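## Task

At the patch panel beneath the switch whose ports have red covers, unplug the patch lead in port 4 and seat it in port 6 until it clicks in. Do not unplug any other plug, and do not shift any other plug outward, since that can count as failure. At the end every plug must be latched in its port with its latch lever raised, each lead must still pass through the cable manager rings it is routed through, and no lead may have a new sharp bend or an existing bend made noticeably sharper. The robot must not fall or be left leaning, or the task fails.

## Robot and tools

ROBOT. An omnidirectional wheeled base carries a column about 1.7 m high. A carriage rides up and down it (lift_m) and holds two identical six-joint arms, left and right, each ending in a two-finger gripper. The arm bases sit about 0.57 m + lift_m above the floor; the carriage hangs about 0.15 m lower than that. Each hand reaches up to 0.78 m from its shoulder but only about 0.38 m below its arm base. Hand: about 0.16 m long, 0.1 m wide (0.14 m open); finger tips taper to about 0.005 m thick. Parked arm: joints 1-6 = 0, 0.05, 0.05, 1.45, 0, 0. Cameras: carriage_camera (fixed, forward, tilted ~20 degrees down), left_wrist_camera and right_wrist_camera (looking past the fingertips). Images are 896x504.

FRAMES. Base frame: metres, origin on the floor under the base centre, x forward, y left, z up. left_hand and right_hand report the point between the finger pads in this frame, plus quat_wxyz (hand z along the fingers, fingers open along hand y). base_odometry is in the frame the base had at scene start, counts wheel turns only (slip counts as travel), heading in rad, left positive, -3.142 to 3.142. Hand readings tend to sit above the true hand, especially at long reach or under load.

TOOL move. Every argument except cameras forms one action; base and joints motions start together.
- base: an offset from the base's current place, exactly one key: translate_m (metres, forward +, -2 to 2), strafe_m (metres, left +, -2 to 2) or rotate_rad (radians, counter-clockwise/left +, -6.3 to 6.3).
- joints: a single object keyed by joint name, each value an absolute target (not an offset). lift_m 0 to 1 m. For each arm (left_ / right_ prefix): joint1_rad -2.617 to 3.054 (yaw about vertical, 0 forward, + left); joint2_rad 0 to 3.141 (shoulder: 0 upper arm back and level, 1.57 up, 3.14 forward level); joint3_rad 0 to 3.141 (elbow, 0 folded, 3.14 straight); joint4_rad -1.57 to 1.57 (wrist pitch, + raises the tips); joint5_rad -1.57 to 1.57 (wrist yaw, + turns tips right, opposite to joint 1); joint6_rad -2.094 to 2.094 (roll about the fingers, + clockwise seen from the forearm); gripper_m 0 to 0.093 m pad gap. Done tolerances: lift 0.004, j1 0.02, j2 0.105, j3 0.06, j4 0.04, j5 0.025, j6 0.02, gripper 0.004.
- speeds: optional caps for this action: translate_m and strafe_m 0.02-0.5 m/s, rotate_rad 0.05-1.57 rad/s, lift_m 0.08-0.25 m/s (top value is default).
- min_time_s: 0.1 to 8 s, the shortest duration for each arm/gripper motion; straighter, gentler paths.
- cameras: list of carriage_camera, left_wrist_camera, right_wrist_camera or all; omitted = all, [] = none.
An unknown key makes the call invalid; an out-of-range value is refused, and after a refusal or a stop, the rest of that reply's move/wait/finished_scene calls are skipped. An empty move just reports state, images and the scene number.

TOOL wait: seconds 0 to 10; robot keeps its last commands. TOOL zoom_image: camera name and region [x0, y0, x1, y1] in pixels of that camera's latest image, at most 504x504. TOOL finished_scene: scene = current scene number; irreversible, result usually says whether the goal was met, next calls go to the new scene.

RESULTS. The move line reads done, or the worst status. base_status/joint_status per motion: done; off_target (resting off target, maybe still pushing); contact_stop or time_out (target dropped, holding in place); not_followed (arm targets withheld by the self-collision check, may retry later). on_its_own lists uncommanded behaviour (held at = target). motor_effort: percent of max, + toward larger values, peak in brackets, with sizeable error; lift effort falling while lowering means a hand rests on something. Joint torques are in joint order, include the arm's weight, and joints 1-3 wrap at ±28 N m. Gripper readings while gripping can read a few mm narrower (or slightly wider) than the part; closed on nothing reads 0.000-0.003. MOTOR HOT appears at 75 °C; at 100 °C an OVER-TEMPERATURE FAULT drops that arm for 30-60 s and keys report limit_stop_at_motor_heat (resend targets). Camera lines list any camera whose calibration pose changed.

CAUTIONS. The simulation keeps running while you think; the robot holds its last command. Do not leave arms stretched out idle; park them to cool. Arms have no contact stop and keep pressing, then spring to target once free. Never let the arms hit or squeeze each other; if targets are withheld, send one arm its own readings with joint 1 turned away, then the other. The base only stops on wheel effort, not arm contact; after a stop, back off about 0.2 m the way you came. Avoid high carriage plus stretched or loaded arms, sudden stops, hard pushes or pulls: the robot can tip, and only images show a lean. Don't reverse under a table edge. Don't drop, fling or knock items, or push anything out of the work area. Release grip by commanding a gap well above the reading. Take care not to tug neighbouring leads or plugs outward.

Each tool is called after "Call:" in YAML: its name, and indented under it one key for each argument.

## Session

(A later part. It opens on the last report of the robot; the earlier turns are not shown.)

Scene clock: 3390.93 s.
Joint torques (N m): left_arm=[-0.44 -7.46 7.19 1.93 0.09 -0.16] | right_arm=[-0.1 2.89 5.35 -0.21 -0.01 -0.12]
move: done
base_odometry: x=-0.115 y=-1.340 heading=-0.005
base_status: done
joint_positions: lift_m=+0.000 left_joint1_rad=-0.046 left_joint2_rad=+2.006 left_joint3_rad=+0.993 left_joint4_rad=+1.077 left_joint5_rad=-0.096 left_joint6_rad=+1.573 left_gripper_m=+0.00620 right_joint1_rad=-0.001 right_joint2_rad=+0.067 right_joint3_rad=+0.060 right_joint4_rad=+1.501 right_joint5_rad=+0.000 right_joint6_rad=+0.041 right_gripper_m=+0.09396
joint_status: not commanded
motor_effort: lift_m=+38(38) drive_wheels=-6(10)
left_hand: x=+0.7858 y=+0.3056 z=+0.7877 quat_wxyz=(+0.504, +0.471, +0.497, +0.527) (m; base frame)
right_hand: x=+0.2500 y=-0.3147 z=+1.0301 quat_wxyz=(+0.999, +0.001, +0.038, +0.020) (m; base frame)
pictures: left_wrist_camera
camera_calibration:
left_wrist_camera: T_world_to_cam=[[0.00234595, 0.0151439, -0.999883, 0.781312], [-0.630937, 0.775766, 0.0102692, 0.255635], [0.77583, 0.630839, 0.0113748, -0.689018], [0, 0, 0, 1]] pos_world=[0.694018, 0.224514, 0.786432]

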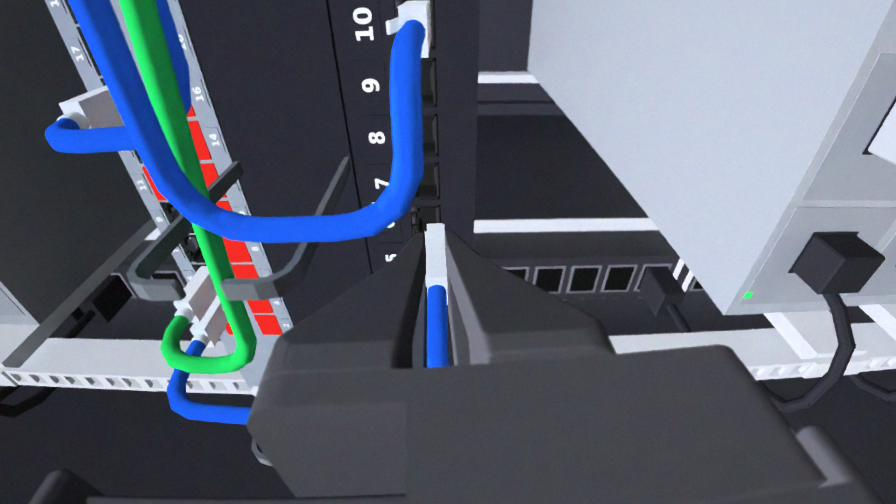

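Call:
move:
  joints: {"left_joint1_rad": -0.040, "left_joint3_rad": 1.0375, "left_joint4_rad": 1.062, "left_joint5_rad": -0.076}
  min_time_s: 0.6
  cameras: ["left_wrist_camera"]

Call:
zoom_image:
  camera: "left_wrist_camera"
  region: [400, 170, 480, 250]

Call:
zoom_image:
  camera: "left_wrist_camera"
  region: [380, 0, 460, 80]

Scene clock: 3637.70 s.
Joint torques (N m): left_arm=[0.54 -7.58 8.5 1.95 0.21 -0.15] | right_arm=[-0.34 3.17 5.48 -0.22 0.01 -0.11]
move: done
MOTOR HOT: joint 2 (shoulder) of the left arm reports 75 °C; the controller stops that arm at 100 °C. To cool a motor, set the load down, stop pushing, or move to a pose that needs little force.
base_odometry: x=-0.115 y=-1.340 heading=-0.005
base_status: not commanded
joint_positions: lift_m=+0.000 left_joint1_rad=-0.046 left_joint2_rad=+2.006 left_joint3_rad=+1.010 left_joint4_rad=+1.062 left_joint5_rad=-0.096 left_joint6_rad=+1.573 left_gripper_m=+0.00620 right_joint1_rad=-0.001 right_joint2_rad=+0.067 right_joint3_rad=+0.060 right_joint4_rad=+1.501 right_joint5_rad=+0.000 right_joint6_rad=+0.041 right_gripper_m=+0.09396
joint_status: all done
motor_effort: lift_m=+38(38) drive_wheels=-7(7)
left_hand: x=+0.7887 y=+0.3054 z=+0.7915 quat_wxyz=(+0.504, +0.470, +0.496, +0.528) (m; base frame)
right_hand: x=+0.2500 y=-0.3147 z=+1.0301 quat_wxyz=(+0.999, +0.001, +0.038, +0.020) (m; base frame)
pictures: left_wrist_camera
camera_calibration:
left_wrist_camera: T_world_to_cam=[[0.00495592, 0.0149522, -0.999876, 0.783129], [-0.630941, 0.775784, 0.00847383, 0.258978], [0.775815, 0.630821, 0.0132787, -0.692805], [0, 0, 0, 1]] pos_world=[0.697007, 0.224415, 0.790036]

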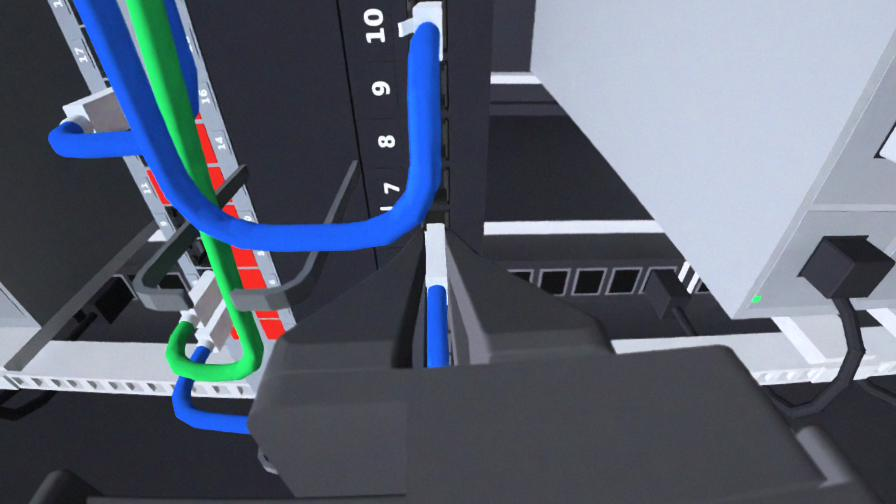

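Scaled by 6.300 from the camera's 896x504 image, which has a finer 1280x720 frame.

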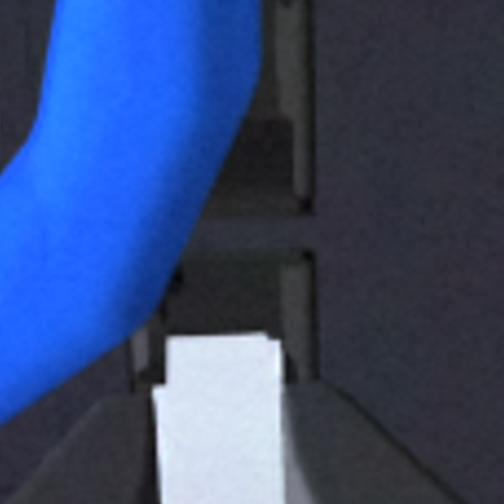

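Scaled by 6.300 from the camera's 896x504 image, which has a finer 1280x720 frame.

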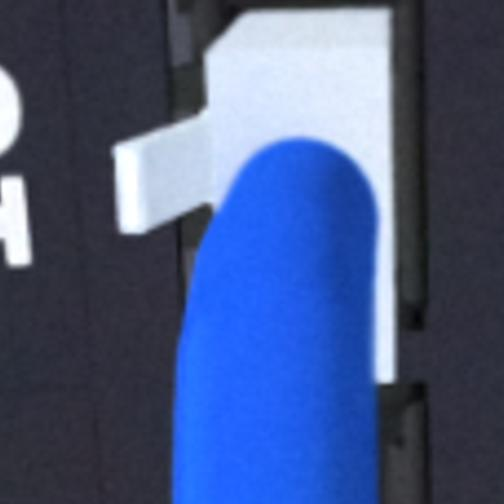

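Call:
move:
  joints: {"left_joint1_rad": -0.046, "left_joint5_rad": -0.095}
  base: {"translate_m": 0.006}
  speeds: {"translate_m": 0.02}
  cameras: ["left_wrist_camera"]

Call:
zoom_image:
  camera: "left_wrist_camera"
  region: [400, 170, 480, 250]

Scene clock: 3747.50 s.
Joint torques (N m): left_arm=[-0.03 -7.58 8.57 1.94 0.15 -0.15] | right_arm=[-0.25 3.07 5.29 -0.18 -0.05 -0.12]
move: done
MOTOR HOT: still on. Joint 2 (shoulder) of the left arm reports 75 °C.
base_odometry: x=-0.109 y=-1.340 heading=-0.005
base_status: done
joint_positions: lift_m=+0.000 left_joint1_rad=-0.045 left_joint2_rad=+2.006 left_joint3_rad=+1.009 left_joint4_rad=+1.063 left_joint5_rad=-0.110 left_joint6_rad=+1.573 left_gripper_m=+0.00620 right_joint1_rad=-0.001 right_joint2_rad=+0.067 right_joint3_rad=+0.060 right_joint4_rad=+1.501 right_joint5_rad=+0.000 right_joint6_rad=+0.041 right_gripper_m=+0.09396
joint_status: all done
motor_effort: lift_m=+38(38) drive_wheels=+10(11)
left_hand: x=+0.7883 y=+0.3081 z=+0.7910 quat_wxyz=(+0.500, +0.466, +0.500, +0.531) (m; base frame)
right_hand: x=+0.2500 y=-0.3147 z=+1.0301 quat_wxyz=(+0.999, +0.001, +0.038, +0.020) (m; base frame)
pictures: left_wrist_camera
camera_calibration:
left_wrist_camera: T_world_to_cam=[[0.00402457, 0.0141615, -0.999892, 0.783545], [-0.642112, 0.766566, 0.0082724, 0.268433], [0.7666, 0.642009, 0.0121784, -0.689412], [0, 0, 0, 1]] pos_world=[0.697714, 0.225741, 0.789636]

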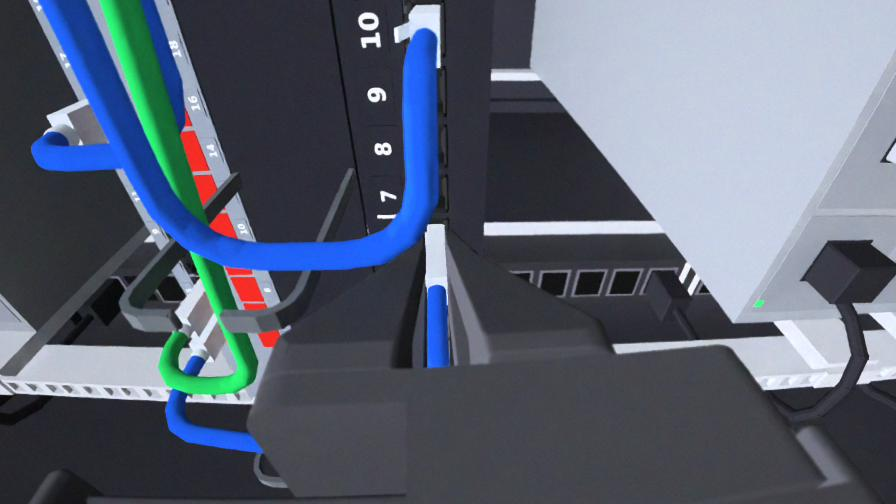

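Scaled by 6.300 from the camera's 896x504 image, which has a finer 1280x720 frame.

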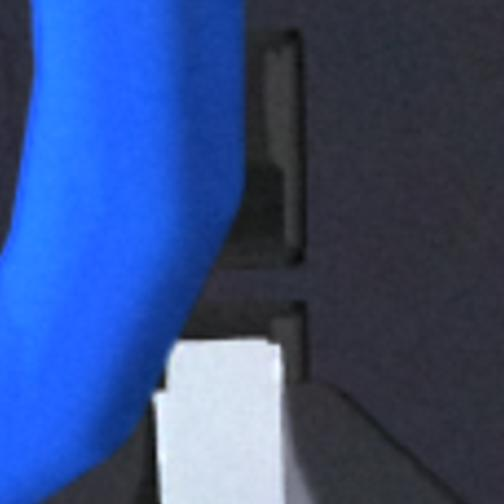

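Call:
move:
  base: {"translate_m": -0.006}
  speeds: {"translate_m": 0.02}
  cameras: []

Call:
move:
  joints: {"left_joint1_rad": -0.025, "left_joint5_rad": -0.060}
  min_time_s: 0.6
  cameras: ["left_wrist_camera"]

Call:
zoom_image:
  camera: "left_wrist_camera"
  region: [400, 170, 480, 250]

Scene clock: 3785.70 s.
Joint torques (N m): left_arm=[-0.29 -7.64 8.44 2.05 0.14 -0.15] | right_arm=[-0.14 3.17 5.42 -0.2 0 -0.14]
move: done
MOTOR HOT: still on. Joint 2 (shoulder) of the left arm reports 75 °C.
base_odometry: x=-0.115 y=-1.340 heading=-0.005
base_status: done
joint_positions: lift_m=+0.000 left_joint1_rad=-0.043 left_joint2_rad=+2.006 left_joint3_rad=+1.011 left_joint4_rad=+1.056 left_joint5_rad=-0.110 left_joint6_rad=+1.573 left_gripper_m=+0.00620 right_joint1_rad=-0.001 right_joint2_rad=+0.067 right_joint3_rad=+0.060 right_joint4_rad=+1.500 right_joint5_rad=+0.000 right_joint6_rad=+0.041 right_gripper_m=+0.09396
joint_status: not commanded
motor_effort: lift_m=+38(38) drive_wheels=-5(9)
left_hand: x=+0.7889 y=+0.3096 z=+0.7904 quat_wxyz=(+0.498, +0.467, +0.502, +0.531) (m; base frame)
right_hand: x=+0.2500 y=-0.3147 z=+1.0301 quat_wxyz=(+0.999, +0.001, +0.039, +0.020) (m; base frame)
pictures: none
No camera images: "cameras" was empty.

Scene clock: 3786.60 s.
Joint torques (N m): left_arm=[0.42 -7.56 8.38 2.02 0.16 -0.15] | right_arm=[-0.2 3.11 5.42 -0.18 0.01 -0.12]
move: done
MOTOR HOT: still on. Joint 2 (shoulder) of the left arm reports 75 °C.
base_odometry: x=-0.115 y=-1.340 heading=-0.005
base_status: not commanded
joint_positions: lift_m=+0.000 left_joint1_rad=-0.029 left_joint2_rad=+2.006 left_joint3_rad=+1.011 left_joint4_rad=+1.055 left_joint5_rad=-0.077 left_joint6_rad=+1.573 left_gripper_m=+0.00620 right_joint1_rad=-0.001 right_joint2_rad=+0.067 right_joint3_rad=+0.060 right_joint4_rad=+1.500 right_joint5_rad=+0.000 right_joint6_rad=+0.041 right_gripper_m=+0.09396
joint_status: all done
motor_effort: lift_m=+38(38) drive_wheels=-5(8)
left_hand: x=+0.7892 y=+0.3117 z=+0.7903 quat_wxyz=(+0.503, +0.472, +0.497, +0.527) (m; base frame)
right_hand: x=+0.2500 y=-0.3147 z=+1.0301 quat_wxyz=(+0.999, +0.001, +0.039, +0.020) (m; base frame)
pictures: left_wrist_camera
camera_calibration:
left_wrist_camera: T_world_to_cam=[[-0.000639957, 0.0163014, -0.999867, 0.785806], [-0.629718, 0.776714, 0.0130662, 0.249538], [0.776824, 0.629642, 0.00976819, -0.694738], [0, 0, 0, 1]] pos_world=[0.697331, 0.230807, 0.789228]

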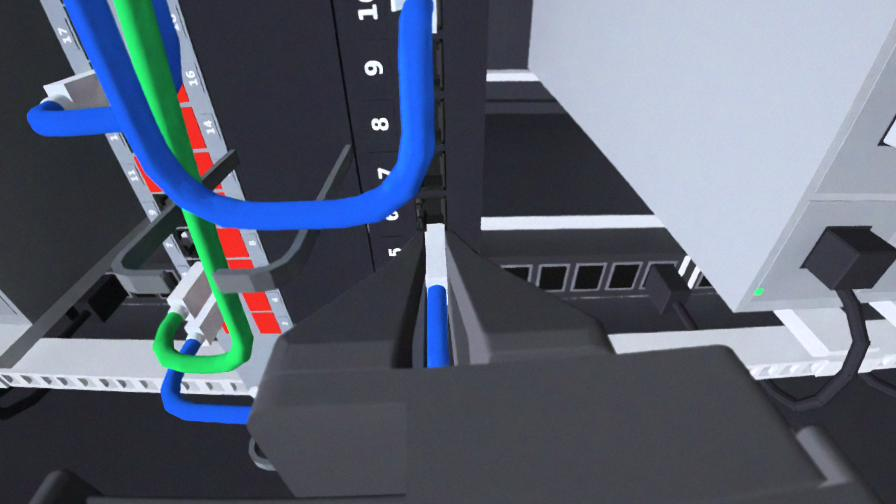

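Scaled by 6.300 from the camera's 896x504 image, which has a finer 1280x720 frame.

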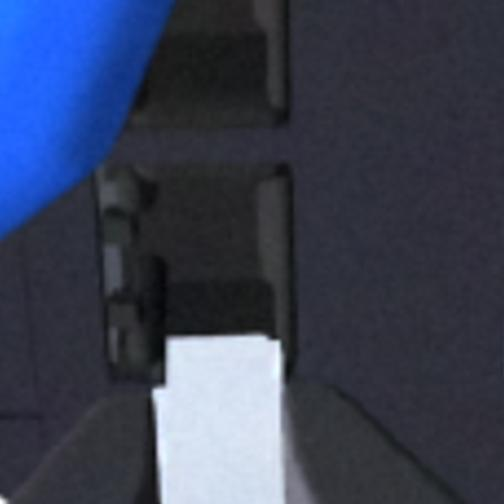

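Call:
move:
  base: {"translate_m": 0.007}
  speeds: {"translate_m": 0.02}
  cameras: ["left_wrist_camera"]

Call:
zoom_image:
  camera: "left_wrist_camera"
  region: [400, 170, 480, 250]

Scene clock: 3920.47 s.
Joint torques (N m): left_arm=[0.17 -7.51 9.36 1.8 0.24 -0.15] | right_arm=[-0.06 2.89 5.49 -0.19 0 -0.13]
move: done
MOTOR HOT: still on. Joint 2 (shoulder) of the left arm reports 76 °C.
base_odometry: x=-0.108 y=-1.340 heading=-0.005
base_status: done
joint_positions: lift_m=+0.000 left_joint1_rad=-0.026 left_joint2_rad=+2.006 left_joint3_rad=+1.000 left_joint4_rad=+1.077 left_joint5_rad=-0.083 left_joint6_rad=+1.573 left_gripper_m=+0.00620 right_joint1_rad=-0.001 right_joint2_rad=+0.067 right_joint3_rad=+0.060 right_joint4_rad=+1.500 right_joint5_rad=+0.000 right_joint6_rad=+0.041 right_gripper_m=+0.09396
joint_status: not commanded
motor_effort: lift_m=+38(38) drive_wheels=+11(12)
left_hand: x=+0.7870 y=+0.3141 z=+0.7908 quat_wxyz=(+0.504, +0.467, +0.496, +0.531) (m; base frame)
right_hand: x=+0.2500 y=-0.3147 z=+1.0301 quat_wxyz=(+0.999, +0.001, +0.039, +0.020) (m; base frame)
pictures: left_wrist_camera
camera_calibration:
left_wrist_camera: T_world_to_cam=[[0.00954584, 0.015752, -0.99983, 0.778304], [-0.635996, 0.771669, 0.00608522, 0.258353], [0.771634, 0.63583, 0.0173844, -0.698527], [0, 0, 0, 1]] pos_world=[0.695888, 0.232522, 0.788743]

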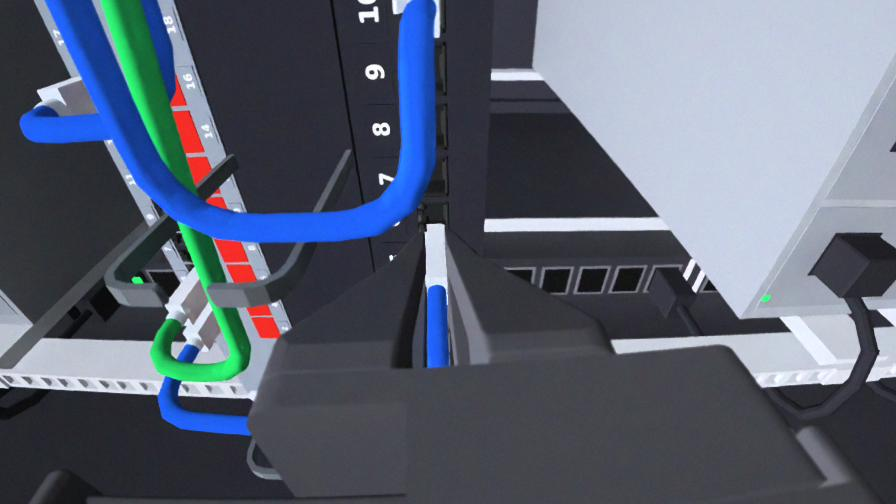

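Scaled by 6.300 from the camera's 896x504 image, which has a finer 1280x720 frame.

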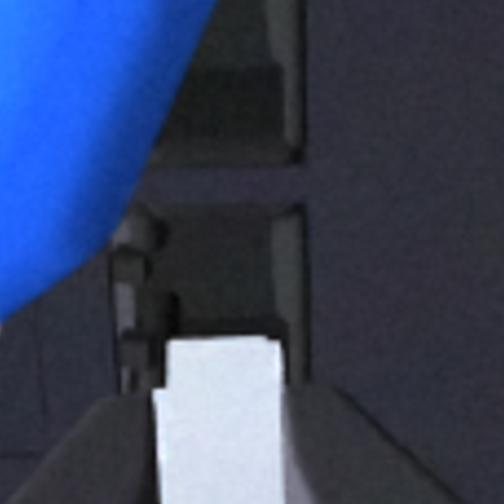

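Call:
move:
  base: {"translate_m": -0.007}
  speeds: {"translate_m": 0.02}
  cameras: []

Call:
move:
  joints: {"left_joint1_rad": -0.048, "left_joint3_rad": 1.0385, "left_joint4_rad": 1.060}
  min_time_s: 0.6
  cameras: ["left_wrist_camera"]

Call:
zoom_image:
  camera: "left_wrist_camera"
  region: [400, 170, 480, 250]

Scene clock: 3965.00 s.
Joint torques (N m): left_arm=[-0.05 -7.51 8.43 2.02 0.13 -0.16] | right_arm=[-0.23 3.11 5.37 -0.16 0.01 -0.13]
move: done
MOTOR HOT: still on. Joint 2 (shoulder) of the left arm reports 76 °C.
base_odometry: x=-0.115 y=-1.340 heading=-0.004
base_status: done
joint_positions: lift_m=+0.000 left_joint1_rad=-0.024 left_joint2_rad=+2.006 left_joint3_rad=+1.010 left_joint4_rad=+1.056 left_joint5_rad=-0.073 left_joint6_rad=+1.573 left_gripper_m=+0.00620 right_joint1_rad=-0.001 right_joint2_rad=+0.067 right_joint3_rad=+0.060 right_joint4_rad=+1.500 right_joint5_rad=+0.000 right_joint6_rad=+0.041 right_gripper_m=+0.09396
joint_status: not commanded
motor_effort: lift_m=+38(38) drive_wheels=-4(10)
left_hand: x=+0.7891 y=+0.3138 z=+0.7901 quat_wxyz=(+0.503, +0.472, +0.497, +0.527) (m; base frame)
right_hand: x=+0.2500 y=-0.3147 z=+1.0301 quat_wxyz=(+0.999, +0.001, +0.039, +0.020) (m; base frame)
pictures: none
No camera images: "cameras" was empty.

Scene clock: 3965.90 s.
Joint torques (N m): left_arm=[-1.09 -7.62 8.57 2 0.14 -0.17] | right_arm=[-0.09 2.97 5.49 -0.21 0.01 -0.14]
move: done
MOTOR HOT: still on. Joint 2 (shoulder) of the left arm reports 76 °C.
base_odometry: x=-0.115 y=-1.340 heading=-0.004
base_status: not commanded
joint_positions: lift_m=+0.000 left_joint1_rad=-0.035 left_joint2_rad=+2.006 left_joint3_rad=+1.010 left_joint4_rad=+1.056 left_joint5_rad=-0.073 left_joint6_rad=+1.573 left_gripper_m=+0.00620 right_joint1_rad=-0.001 right_joint2_rad=+0.067 right_joint3_rad=+0.060 right_joint4_rad=+1.500 right_joint5_rad=+0.000 right_joint6_rad=+0.041 right_gripper_m=+0.09396
joint_status: all done
motor_effort: lift_m=+38(38) drive_wheels=-6(8)
left_hand: x=+0.7890 y=+0.3074 z=+0.7900 quat_wxyz=(+0.505, +0.475, +0.495, +0.524) (m; base frame)
right_hand: x=+0.2500 y=-0.3147 z=+1.0301 quat_wxyz=(+0.999, +0.001, +0.039, +0.020) (m; base frame)
pictures: left_wrist_camera
camera_calibration:
left_wrist_camera: T_world_to_cam=[[-0.000861972, 0.016635, -0.999861, 0.785633], [-0.621677, 0.783156, 0.0135656, 0.24403], [0.783273, 0.621602, 0.00966654, -0.694451], [0, 0, 0, 1]] pos_world=[0.696329, 0.22749, 0.788927]

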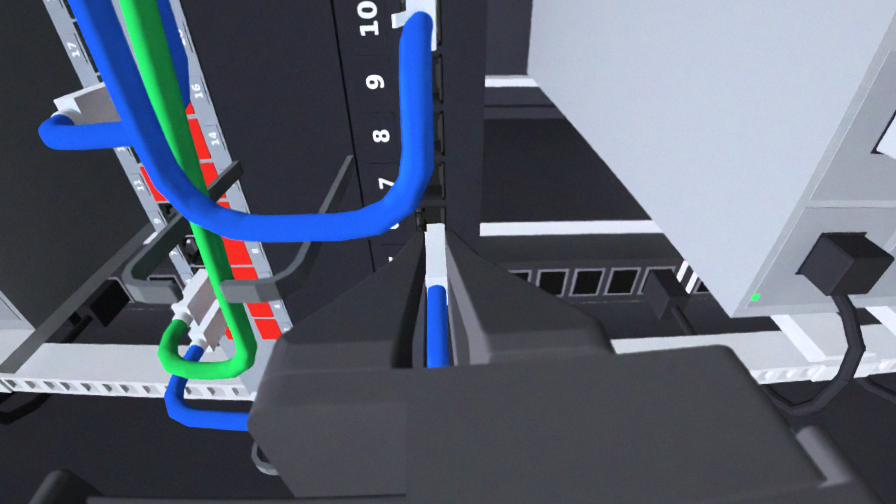

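Scaled by 6.300 from the camera's 896x504 image, which has a finer 1280x720 frame.

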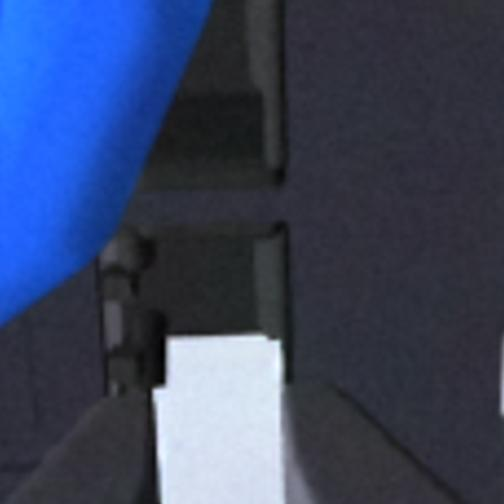

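Call:
move:
  joints: {"left_joint1_rad": -0.0535, "left_joint4_rad": 1.078}
  min_time_s: 0.6
  cameras: ["left_wrist_camera"]

Call:
zoom_image:
  camera: "left_wrist_camera"
  region: [400, 170, 480, 250]

Scene clock: 3979.37 s.
Joint torques (N m): left_arm=[-1.26 -7.64 8.55 2.16 0.14 -0.15] | right_arm=[-0.13 2.88 5.46 -0.22 0.01 -0.13]
move: done
MOTOR HOT: still on. Joint 2 (shoulder) of the left arm reports 76 °C.
base_odometry: x=-0.115 y=-1.340 heading=-0.004
base_status: not commanded
joint_positions: lift_m=+0.000 left_joint1_rad=-0.039 left_joint2_rad=+2.006 left_joint3_rad=+1.010 left_joint4_rad=+1.060 left_joint5_rad=-0.073 left_joint6_rad=+1.573 left_gripper_m=+0.00620 right_joint1_rad=-0.001 right_joint2_rad=+0.067 right_joint3_rad=+0.060 right_joint4_rad=+1.500 right_joint5_rad=+0.000 right_joint6_rad=+0.041 right_gripper_m=+0.09396
joint_status: all done
motor_effort: lift_m=+38(38) drive_wheels=-6(7)
left_hand: x=+0.7890 y=+0.3052 z=+0.7910 quat_wxyz=(+0.507, +0.475, +0.493, +0.524) (m; base frame)
right_hand: x=+0.2500 y=-0.3147 z=+1.0301 quat_wxyz=(+0.999, +0.001, +0.039, +0.020) (m; base frame)
pictures: left_wrist_camera
camera_calibration:
left_wrist_camera: T_world_to_cam=[[0.00302588, 0.0164788, -0.99986, 0.783597], [-0.618733, 0.785523, 0.0110738, 0.244622], [0.785596, 0.618612, 0.0125728, -0.696322], [0, 0, 0, 1]] pos_world=[0.696012, 0.225685, 0.789533]

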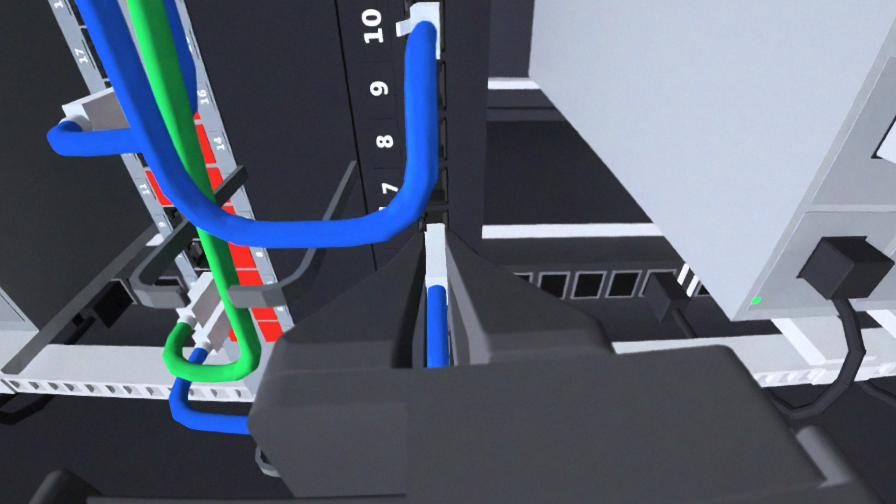

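Scaled by 6.300 from the camera's 896x504 image, which has a finer 1280x720 frame.

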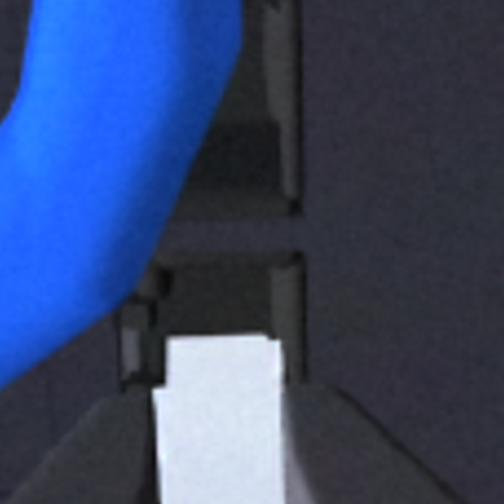

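Call:
move:
  joints: {"left_joint1_rad": -0.0552}
  min_time_s: 0.4
  cameras: []

Call:
move:
  base: {"translate_m": 0.007}
  speeds: {"translate_m": 0.02}
  cameras: ["left_wrist_camera"]

Call:
zoom_image:
  camera: "left_wrist_camera"
  region: [400, 170, 480, 250]

Scene clock: 4001.63 s.
Joint torques (N m): left_arm=[-1.46 -7.57 8.58 2.13 0.13 -0.16] | right_arm=[-0.21 3.04 5.52 -0.21 -0.01 -0.1]
move: done
MOTOR HOT: still on. Joint 2 (shoulder) of the left arm reports 76 °C.
base_odometry: x=-0.115 y=-1.340 heading=-0.004
base_status: not commanded
joint_positions: lift_m=+0.000 left_joint1_rad=-0.039 left_joint2_rad=+2.006 left_joint3_rad=+1.010 left_joint4_rad=+1.061 left_joint5_rad=-0.073 left_joint6_rad=+1.573 left_gripper_m=+0.00620 right_joint1_rad=-0.001 right_joint2_rad=+0.067 right_joint3_rad=+0.060 right_joint4_rad=+1.500 right_joint5_rad=+0.000 right_joint6_rad=+0.041 right_gripper_m=+0.09396
joint_status: all done
motor_effort: lift_m=+38(38) drive_wheels=-6(7)
left_hand: x=+0.7889 y=+0.3052 z=+0.7912 quat_wxyz=(+0.508, +0.474, +0.492, +0.524) (m; base frame)
right_hand: x=+0.2500 y=-0.3147 z=+1.0301 quat_wxyz=(+0.999, +0.001, +0.039, +0.020) (m; base frame)
pictures: none
No camera images: "cameras" was empty.

Scene clock: 4002.40 s.
Joint torques (N m): left_arm=[-1.02 -7.62 9.16 1.93 0.21 -0.16] | right_arm=[-0.08 2.97 5.27 -0.19 0.02 -0.13]
move: done
MOTOR HOT: still on. Joint 2 (shoulder) of the left arm reports 76 °C.
base_odometry: x=-0.108 y=-1.340 heading=-0.005
base_status: done
joint_positions: lift_m=+0.000 left_joint1_rad=-0.045 left_joint2_rad=+2.006 left_joint3_rad=+1.003 left_joint4_rad=+1.079 left_joint5_rad=-0.080 left_joint6_rad=+1.573 left_gripper_m=+0.00620 right_joint1_rad=-0.001 right_joint2_rad=+0.067 right_joint3_rad=+0.060 right_joint4_rad=+1.500 right_joint5_rad=+0.000 right_joint6_rad=+0.041 right_gripper_m=+0.09396
joint_status: not commanded
motor_effort: lift_m=+38(38) drive_wheels=+10(14)
left_hand: x=+0.7874 y=+0.3035 z=+0.7926 quat_wxyz=(+0.510, +0.471, +0.490, +0.527) (m; base frame)
right_hand: x=+0.2500 y=-0.3147 z=+1.0301 quat_wxyz=(+0.999, +0.001, +0.039, +0.020) (m; base frame)
pictures: left_wrist_camera
camera_calibration:
left_wrist_camera: T_world_to_cam=[[0.015194, 0.0154395, -0.999765, 0.775957], [-0.620013, 0.784587, 0.00269381, 0.252923], [0.784444, 0.619826, 0.0214937, -0.700538], [0, 0, 0, 1]] pos_world=[0.694559, 0.223791, 0.790151]

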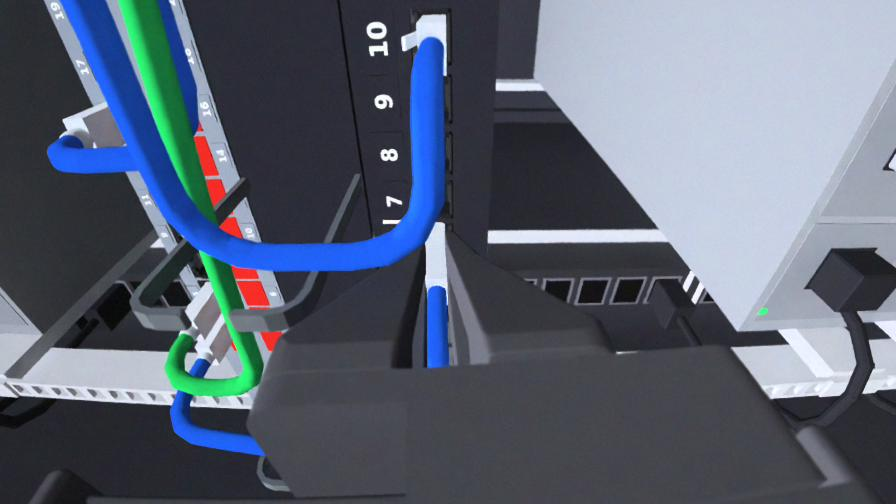

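Scaled by 6.300 from the camera's 896x504 image, which has a finer 1280x720 frame.

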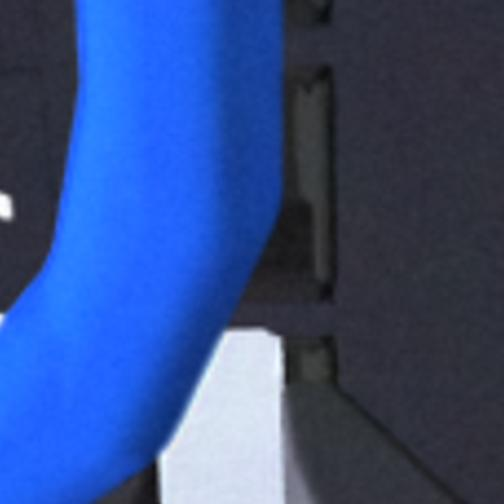

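Call:
move:
  base: {"translate_m": -0.007}
  joints: {"left_joint1_rad": -0.042}
  speeds: {"translate_m": 0.03}
  cameras: ["left_wrist_camera"]

Call:
zoom_image:
  camera: "left_wrist_camera"
  region: [400, 170, 480, 250]

Scene clock: 4029.87 s.
Joint torques (N m): left_arm=[0.02 -7.56 8.42 2 0.21 -0.15] | right_arm=[-0.18 3.03 5.48 -0.24 0.04 -0.12]
move: done
MOTOR HOT: still on. Joint 2 (shoulder) of the left arm reports 76 °C.
base_odometry: x=-0.115 y=-1.340 heading=-0.004
base_status: done
joint_positions: lift_m=+0.000 left_joint1_rad=-0.042 left_joint2_rad=+2.006 left_joint3_rad=+1.012 left_joint4_rad=+1.074 left_joint5_rad=-0.079 left_joint6_rad=+1.573 left_gripper_m=+0.00620 right_joint1_rad=-0.001 right_joint2_rad=+0.067 right_joint3_rad=+0.060 right_joint4_rad=+1.500 right_joint5_rad=+0.000 right_joint6_rad=+0.041 right_gripper_m=+0.09396
joint_status: all done
motor_effort: lift_m=+38(38) drive_wheels=+8(9)
left_hand: x=+0.7889 y=+0.3045 z=+0.7951 quat_wxyz=(+0.511, +0.470, +0.490, +0.528) (m; base frame)
right_hand: x=+0.2500 y=-0.3147 z=+1.0301 quat_wxyz=(+0.999, +0.001, +0.039, +0.020) (m; base frame)
pictures: left_wrist_camera
camera_calibration:
left_wrist_camera: T_world_to_cam=[[0.018601, 0.0154883, -0.999707, 0.775595], [-0.62059, 0.784135, 0.000601539, 0.255354], [0.783915, 0.620397, 0.0241976, -0.704287], [0, 0, 0, 1]] pos_world=[0.696145, 0.224692, 0.792256]

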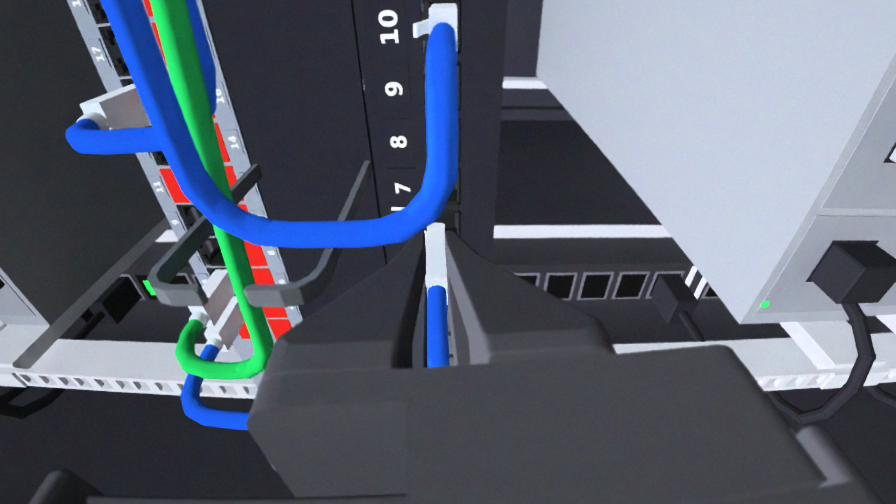

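Scaled by 6.300 from the camera's 896x504 image, which has a finer 1280x720 frame.

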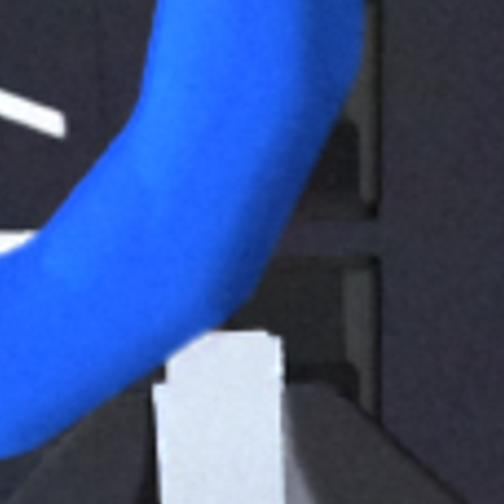

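Call:
move:
  joints: {"left_joint4_rad": 1.058}
  min_time_s: 0.5
  cameras: ["left_wrist_camera"]

Call:
zoom_image:
  camera: "left_wrist_camera"
  region: [400, 170, 480, 250]

Scene clock: 4040.30 s.
Joint torques (N m): left_arm=[0.09 -7.6 8.49 1.98 0.19 -0.15] | right_arm=[-0.21 2.95 5.31 -0.2 0 -0.11]
move: done
MOTOR HOT: still on. Joint 2 (shoulder) of the left arm reports 76 °C.
base_odometry: x=-0.115 y=-1.340 heading=-0.004
base_status: not commanded
joint_positions: lift_m=+0.000 left_joint1_rad=-0.042 left_joint2_rad=+2.006 left_joint3_rad=+1.012 left_joint4_rad=+1.058 left_joint5_rad=-0.079 left_joint6_rad=+1.573 left_gripper_m=+0.00620 right_joint1_rad=-0.001 right_joint2_rad=+0.067 right_joint3_rad=+0.060 right_joint4_rad=+1.500 right_joint5_rad=+0.000 right_joint6_rad=+0.041 right_gripper_m=+0.09396
joint_status: all done
motor_effort: lift_m=+38(38) drive_wheels=+7(9)
left_hand: x=+0.7892 y=+0.3044 z=+0.7912 quat_wxyz=(+0.507, +0.474, +0.493, +0.524) (m; base frame)
right_hand: x=+0.2500 y=-0.3147 z=+1.0301 quat_wxyz=(+0.999, +0.001, +0.039, +0.020) (m; base frame)
pictures: left_wrist_camera
camera_calibration:
left_wrist_camera: T_world_to_cam=[[0.00301829, 0.0161261, -0.999865, 0.784001], [-0.620519, 0.784117, 0.0107733, 0.247383], [0.784185, 0.620403, 0.0123733, -0.695209], [0, 0, 0, 1]] pos_world=[0.696312, 0.22469, 0.789833]

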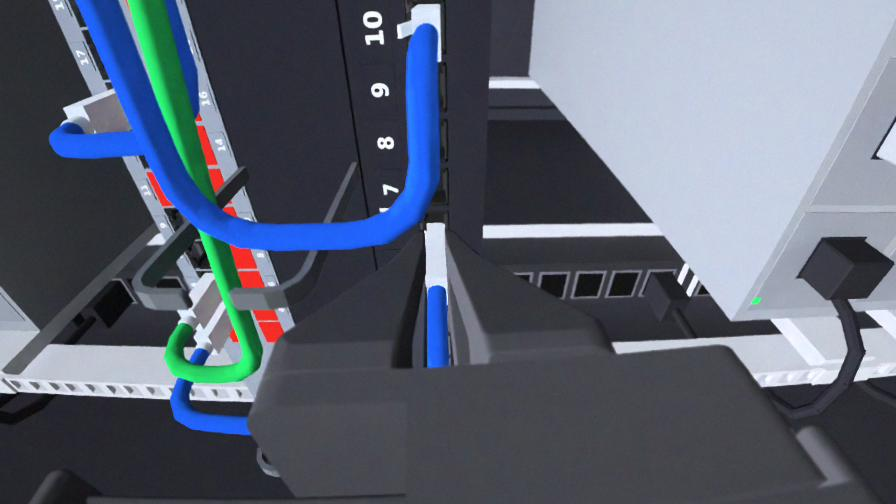

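Scaled by 6.300 from the camera's 896x504 image, which has a finer 1280x720 frame.

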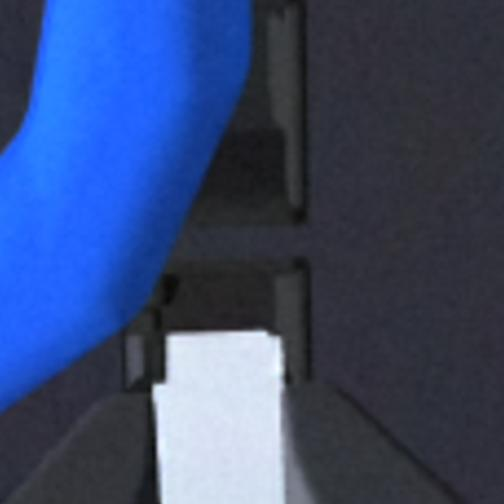

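Call:
move:
  base: {"translate_m": 0.007}
  speeds: {"translate_m": 0.02}
  cameras: ["left_wrist_camera"]

Call:
zoom_image:
  camera: "left_wrist_camera"
  region: [400, 170, 480, 250]

Scene clock: 4053.40 s.
Joint torques (N m): left_arm=[-0.21 -7.53 8.31 1.99 0.17 -0.17] | right_arm=[-0.02 3.11 5.41 -0.16 0.01 -0.15]
move: done
MOTOR HOT: still on. Joint 2 (shoulder) of the left arm reports 76 °C.
base_odometry: x=-0.108 y=-1.340 heading=-0.005
base_status: done
joint_positions: lift_m=+0.000 left_joint1_rad=-0.040 left_joint2_rad=+2.006 left_joint3_rad=+1.013 left_joint4_rad=+1.054 left_joint5_rad=-0.077 left_joint6_rad=+1.573 left_gripper_m=+0.00620 right_joint1_rad=-0.001 right_joint2_rad=+0.067 right_joint3_rad=+0.060 right_joint4_rad=+1.500 right_joint5_rad=+0.000 right_joint6_rad=+0.041 right_gripper_m=+0.09396
joint_status: not commanded
motor_effort: lift_m=+38(38) drive_wheels=+10(12)
left_hand: x=+0.7895 y=+0.3054 z=+0.7908 quat_wxyz=(+0.506, +0.475, +0.494, +0.524) (m; base frame)
right_hand: x=+0.2500 y=-0.3146 z=+1.0301 quat_wxyz=(+0.999, +0.001, +0.039, +0.020) (m; base frame)
pictures: left_wrist_camera
camera_calibration:
left_wrist_camera: T_world_to_cam=[[-0.0000941818, 0.0163375, -0.999867, 0.785903], [-0.620787, 0.783874, 0.0128667, 0.245525], [0.783979, 0.620705, 0.0100683, -0.694193], [0, 0, 0, 1]] pos_world=[0.696726, 0.225589, 0.789628]

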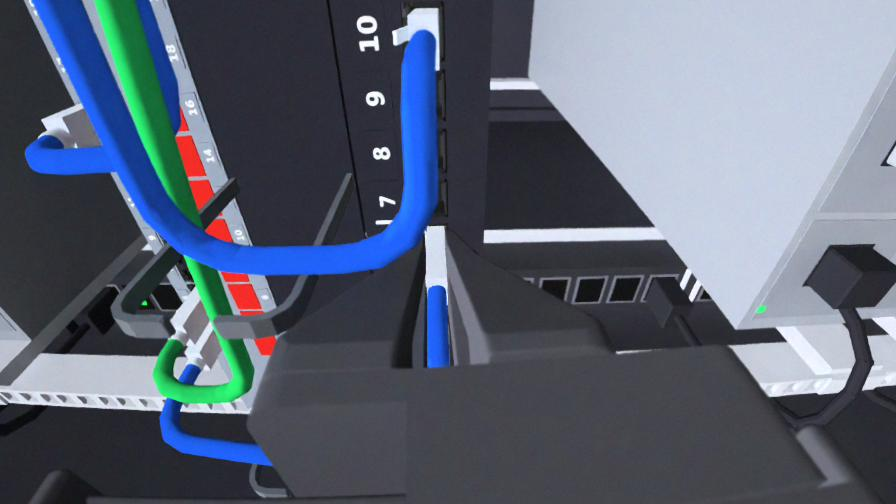

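Scaled by 6.300 from the camera's 896x504 image, which has a finer 1280x720 frame.

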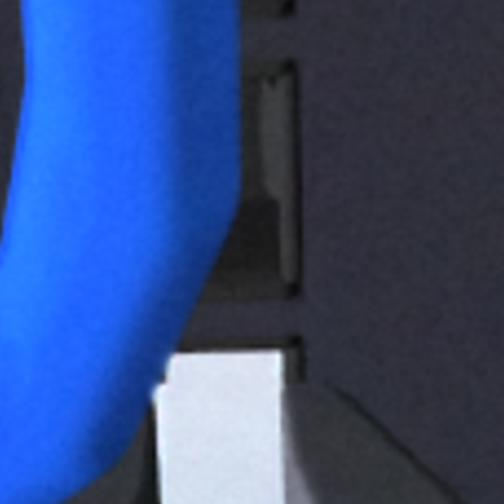

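Call:
move:
  base: {"translate_m": 0.004}
  speeds: {"translate_m": 0.02}
  cameras: ["left_wrist_camera"]

Call:
zoom_image:
  camera: "left_wrist_camera"
  region: [400, 170, 480, 250]

Scene clock: 4060.03 s.
Joint torques (N m): left_arm=[-0.21 -7.61 8.49 1.98 0.23 -0.15] | right_arm=[-0.24 2.95 5.26 -0.23 0.01 -0.12]
move: done
MOTOR HOT: still on. Joint 2 (shoulder) of the left arm reports 76 °C.
base_odometry: x=-0.104 y=-1.340 heading=-0.006
base_status: done
joint_positions: lift_m=+0.000 left_joint1_rad=-0.039 left_joint2_rad=+2.006 left_joint3_rad=+1.013 left_joint4_rad=+1.054 left_joint5_rad=-0.081 left_joint6_rad=+1.573 left_gripper_m=+0.00620 right_joint1_rad=-0.001 right_joint2_rad=+0.067 right_joint3_rad=+0.060 right_joint4_rad=+1.501 right_joint5_rad=+0.000 right_joint6_rad=+0.041 right_gripper_m=+0.09396
joint_status: not commanded
motor_effort: lift_m=+38(38) drive_wheels=+9(16)
left_hand: x=+0.7895 y=+0.3065 z=+0.7910 quat_wxyz=(+0.505, +0.473, +0.495, +0.525) (m; base frame)
right_hand: x=+0.2500 y=-0.3146 z=+1.0301 quat_wxyz=(+0.999, +0.001, +0.038, +0.020) (m; base frame)
pictures: left_wrist_camera
camera_calibration:
left_wrist_camera: T_world_to_cam=[[0.000580533, 0.0160419, -0.999871, 0.785694], [-0.624407, 0.781005, 0.0121679, 0.248954], [0.781099, 0.624319, 0.0104701, -0.693934], [0, 0, 0, 1]] pos_world=[0.697024, 0.226198, 0.789829]

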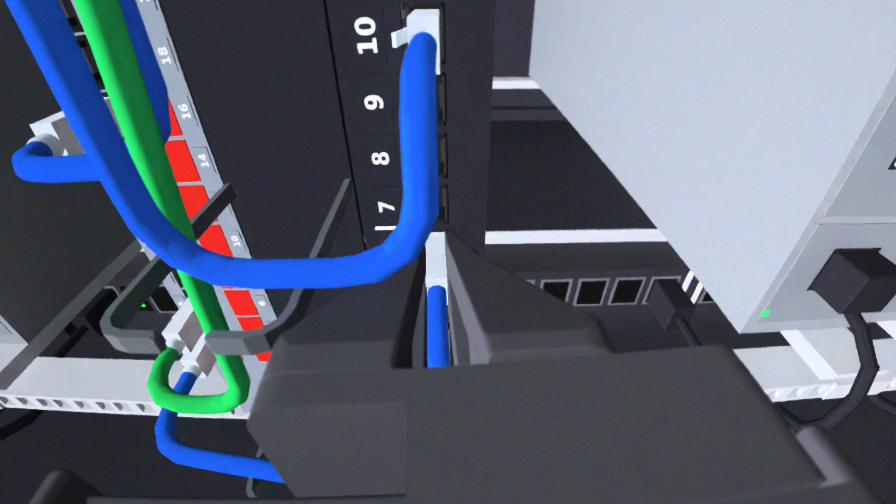

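Scaled by 6.300 from the camera's 896x504 image, which has a finer 1280x720 frame.

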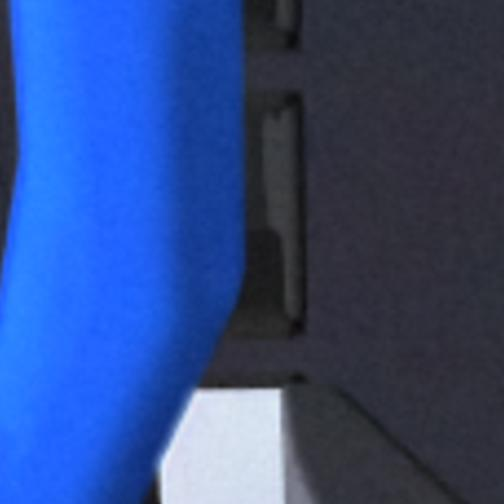

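Call:
move:
  base: {"translate_m": 0.003}
  speeds: {"translate_m": 0.02}
  cameras: ["left_wrist_camera"]

Call:
zoom_image:
  camera: "left_wrist_camera"
  region: [370, 180, 500, 310]

Scene clock: 4066.60 s.
Joint torques (N m): left_arm=[-0.23 -7.56 8.54 1.99 0.28 -0.16] | right_arm=[-0.05 3.18 5.29 -0.17 0.02 -0.14]
move: done
MOTOR HOT: still on. Joint 2 (shoulder) of the left arm reports 76 °C.
base_odometry: x=-0.101 y=-1.341 heading=-0.007
base_status: done
joint_positions: lift_m=+0.000 left_joint1_rad=-0.039 left_joint2_rad=+2.006 left_joint3_rad=+1.012 left_joint4_rad=+1.058 left_joint5_rad=-0.086 left_joint6_rad=+1.573 left_gripper_m=+0.00620 right_joint1_rad=-0.001 right_joint2_rad=+0.067 right_joint3_rad=+0.060 right_joint4_rad=+1.500 right_joint5_rad=+0.000 right_joint6_rad=+0.041 right_gripper_m=+0.09396
joint_status: not commanded
motor_effort: lift_m=+38(38) drive_wheels=+8(16)
left_hand: x=+0.7891 y=+0.3075 z=+0.7911 quat_wxyz=(+0.504, +0.472, +0.496, +0.527) (m; base frame)
right_hand: x=+0.2502 y=-0.3146 z=+1.0301 quat_wxyz=(+0.999, +0.001, +0.039, +0.020) (m; base frame)
pictures: left_wrist_camera
camera_calibration:
left_wrist_camera: T_world_to_cam=[[0.00235238, 0.0161356, -0.999867, 0.784428], [-0.628628, 0.777627, 0.0110701, 0.253114], [0.777702, 0.628519, 0.0119725, -0.694158], [0, 0, 0, 1]] pos_world=[0.697118, 0.226805, 0.789832]

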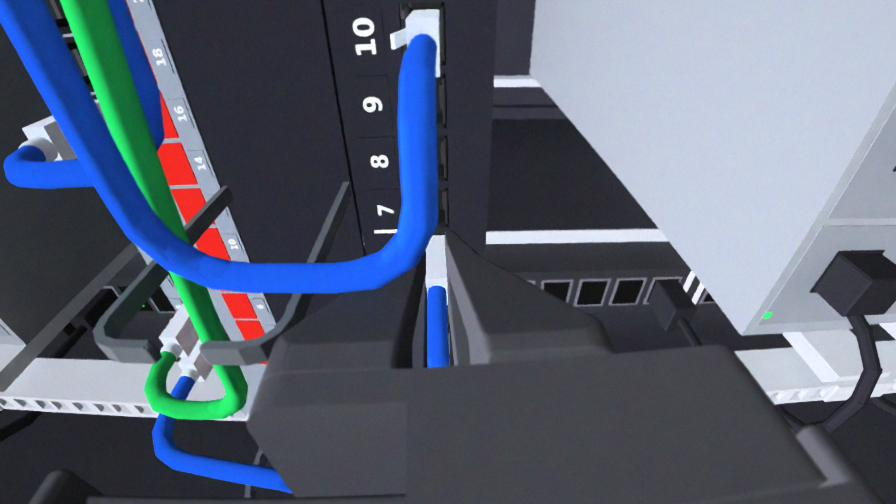

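Scaled by 3.877 from the camera's 896x504 image, which has a finer 1280x720 frame.

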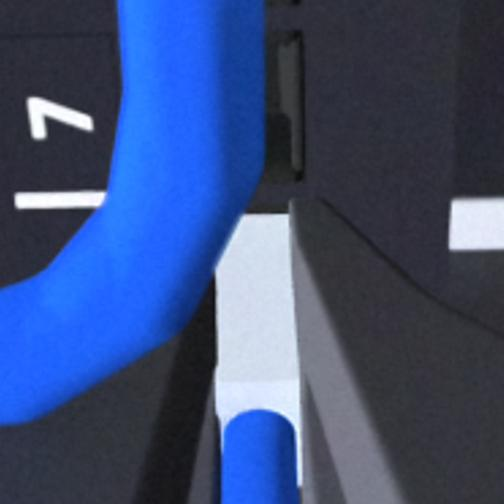

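Call:
move:
  base: {"translate_m": 0.002}
  speeds: {"translate_m": 0.02}
  cameras: ["left_wrist_camera"]

Call:
zoom_image:
  camera: "left_wrist_camera"
  region: [370, 180, 500, 310]

Scene clock: 4086.07 s.
Joint torques (N m): left_arm=[-0.24 -7.57 9.35 1.8 0.32 -0.16] | right_arm=[-0.17 3.25 5.5 -0.23 -0.01 -0.12]
move: done
MOTOR HOT: still on. Joint 2 (shoulder) of the left arm reports 76 °C.
base_odometry: x=-0.100 y=-1.341 heading=-0.007
base_status: done
joint_positions: lift_m=+0.000 left_joint1_rad=-0.039 left_joint2_rad=+2.006 left_joint3_rad=+1.003 left_joint4_rad=+1.072 left_joint5_rad=-0.090 left_joint6_rad=+1.573 left_gripper_m=+0.00620 right_joint1_rad=-0.001 right_joint2_rad=+0.067 right_joint3_rad=+0.060 right_joint4_rad=+1.499 right_joint5_rad=+0.000 right_joint6_rad=+0.041 right_gripper_m=+0.09396
joint_status: not commanded
motor_effort: lift_m=+38(38) drive_wheels=+10(15)
left_hand: x=+0.7874 y=+0.3083 z=+0.7908 quat_wxyz=(+0.504, +0.469, +0.496, +0.529) (m; base frame)
right_hand: x=+0.2503 y=-0.3146 z=+1.0301 quat_wxyz=(+0.999, +0.001, +0.039, +0.020) (m; base frame)
pictures: left_wrist_camera
camera_calibration:
left_wrist_camera: T_world_to_cam=[[0.00763168, 0.0156152, -0.999849, 0.779963], [-0.63188, 0.775032, 0.00728108, 0.257817], [0.775029, 0.631729, 0.0157817, -0.69525], [0, 0, 0, 1]] pos_world=[0.695796, 0.227214, 0.78894]

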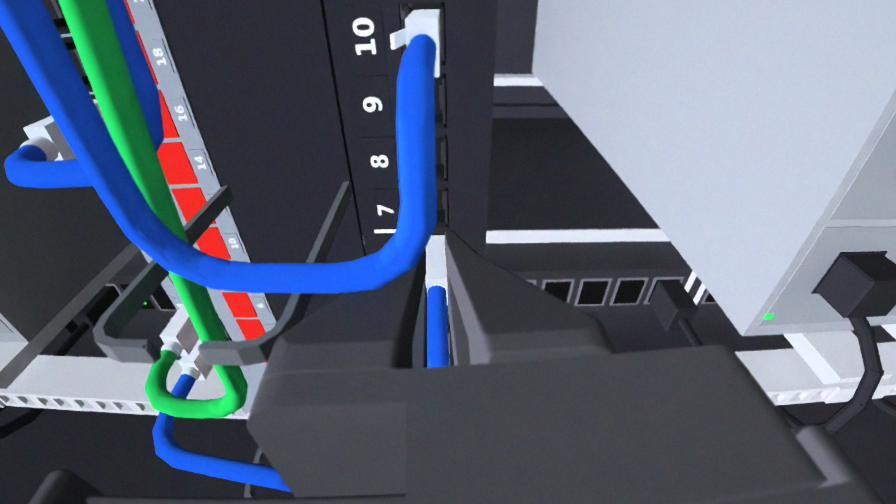

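Scaled by 3.877 from the camera's 896x504 image, which has a finer 1280x720 frame.

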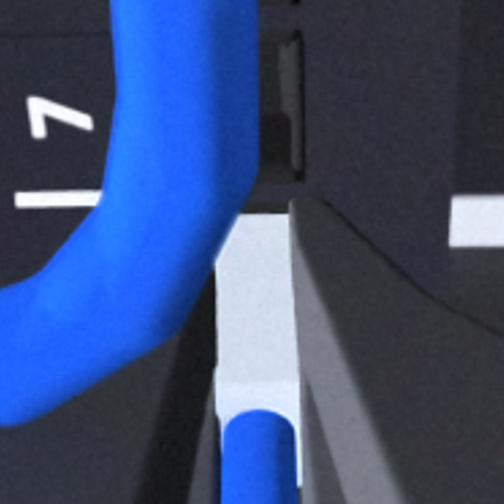

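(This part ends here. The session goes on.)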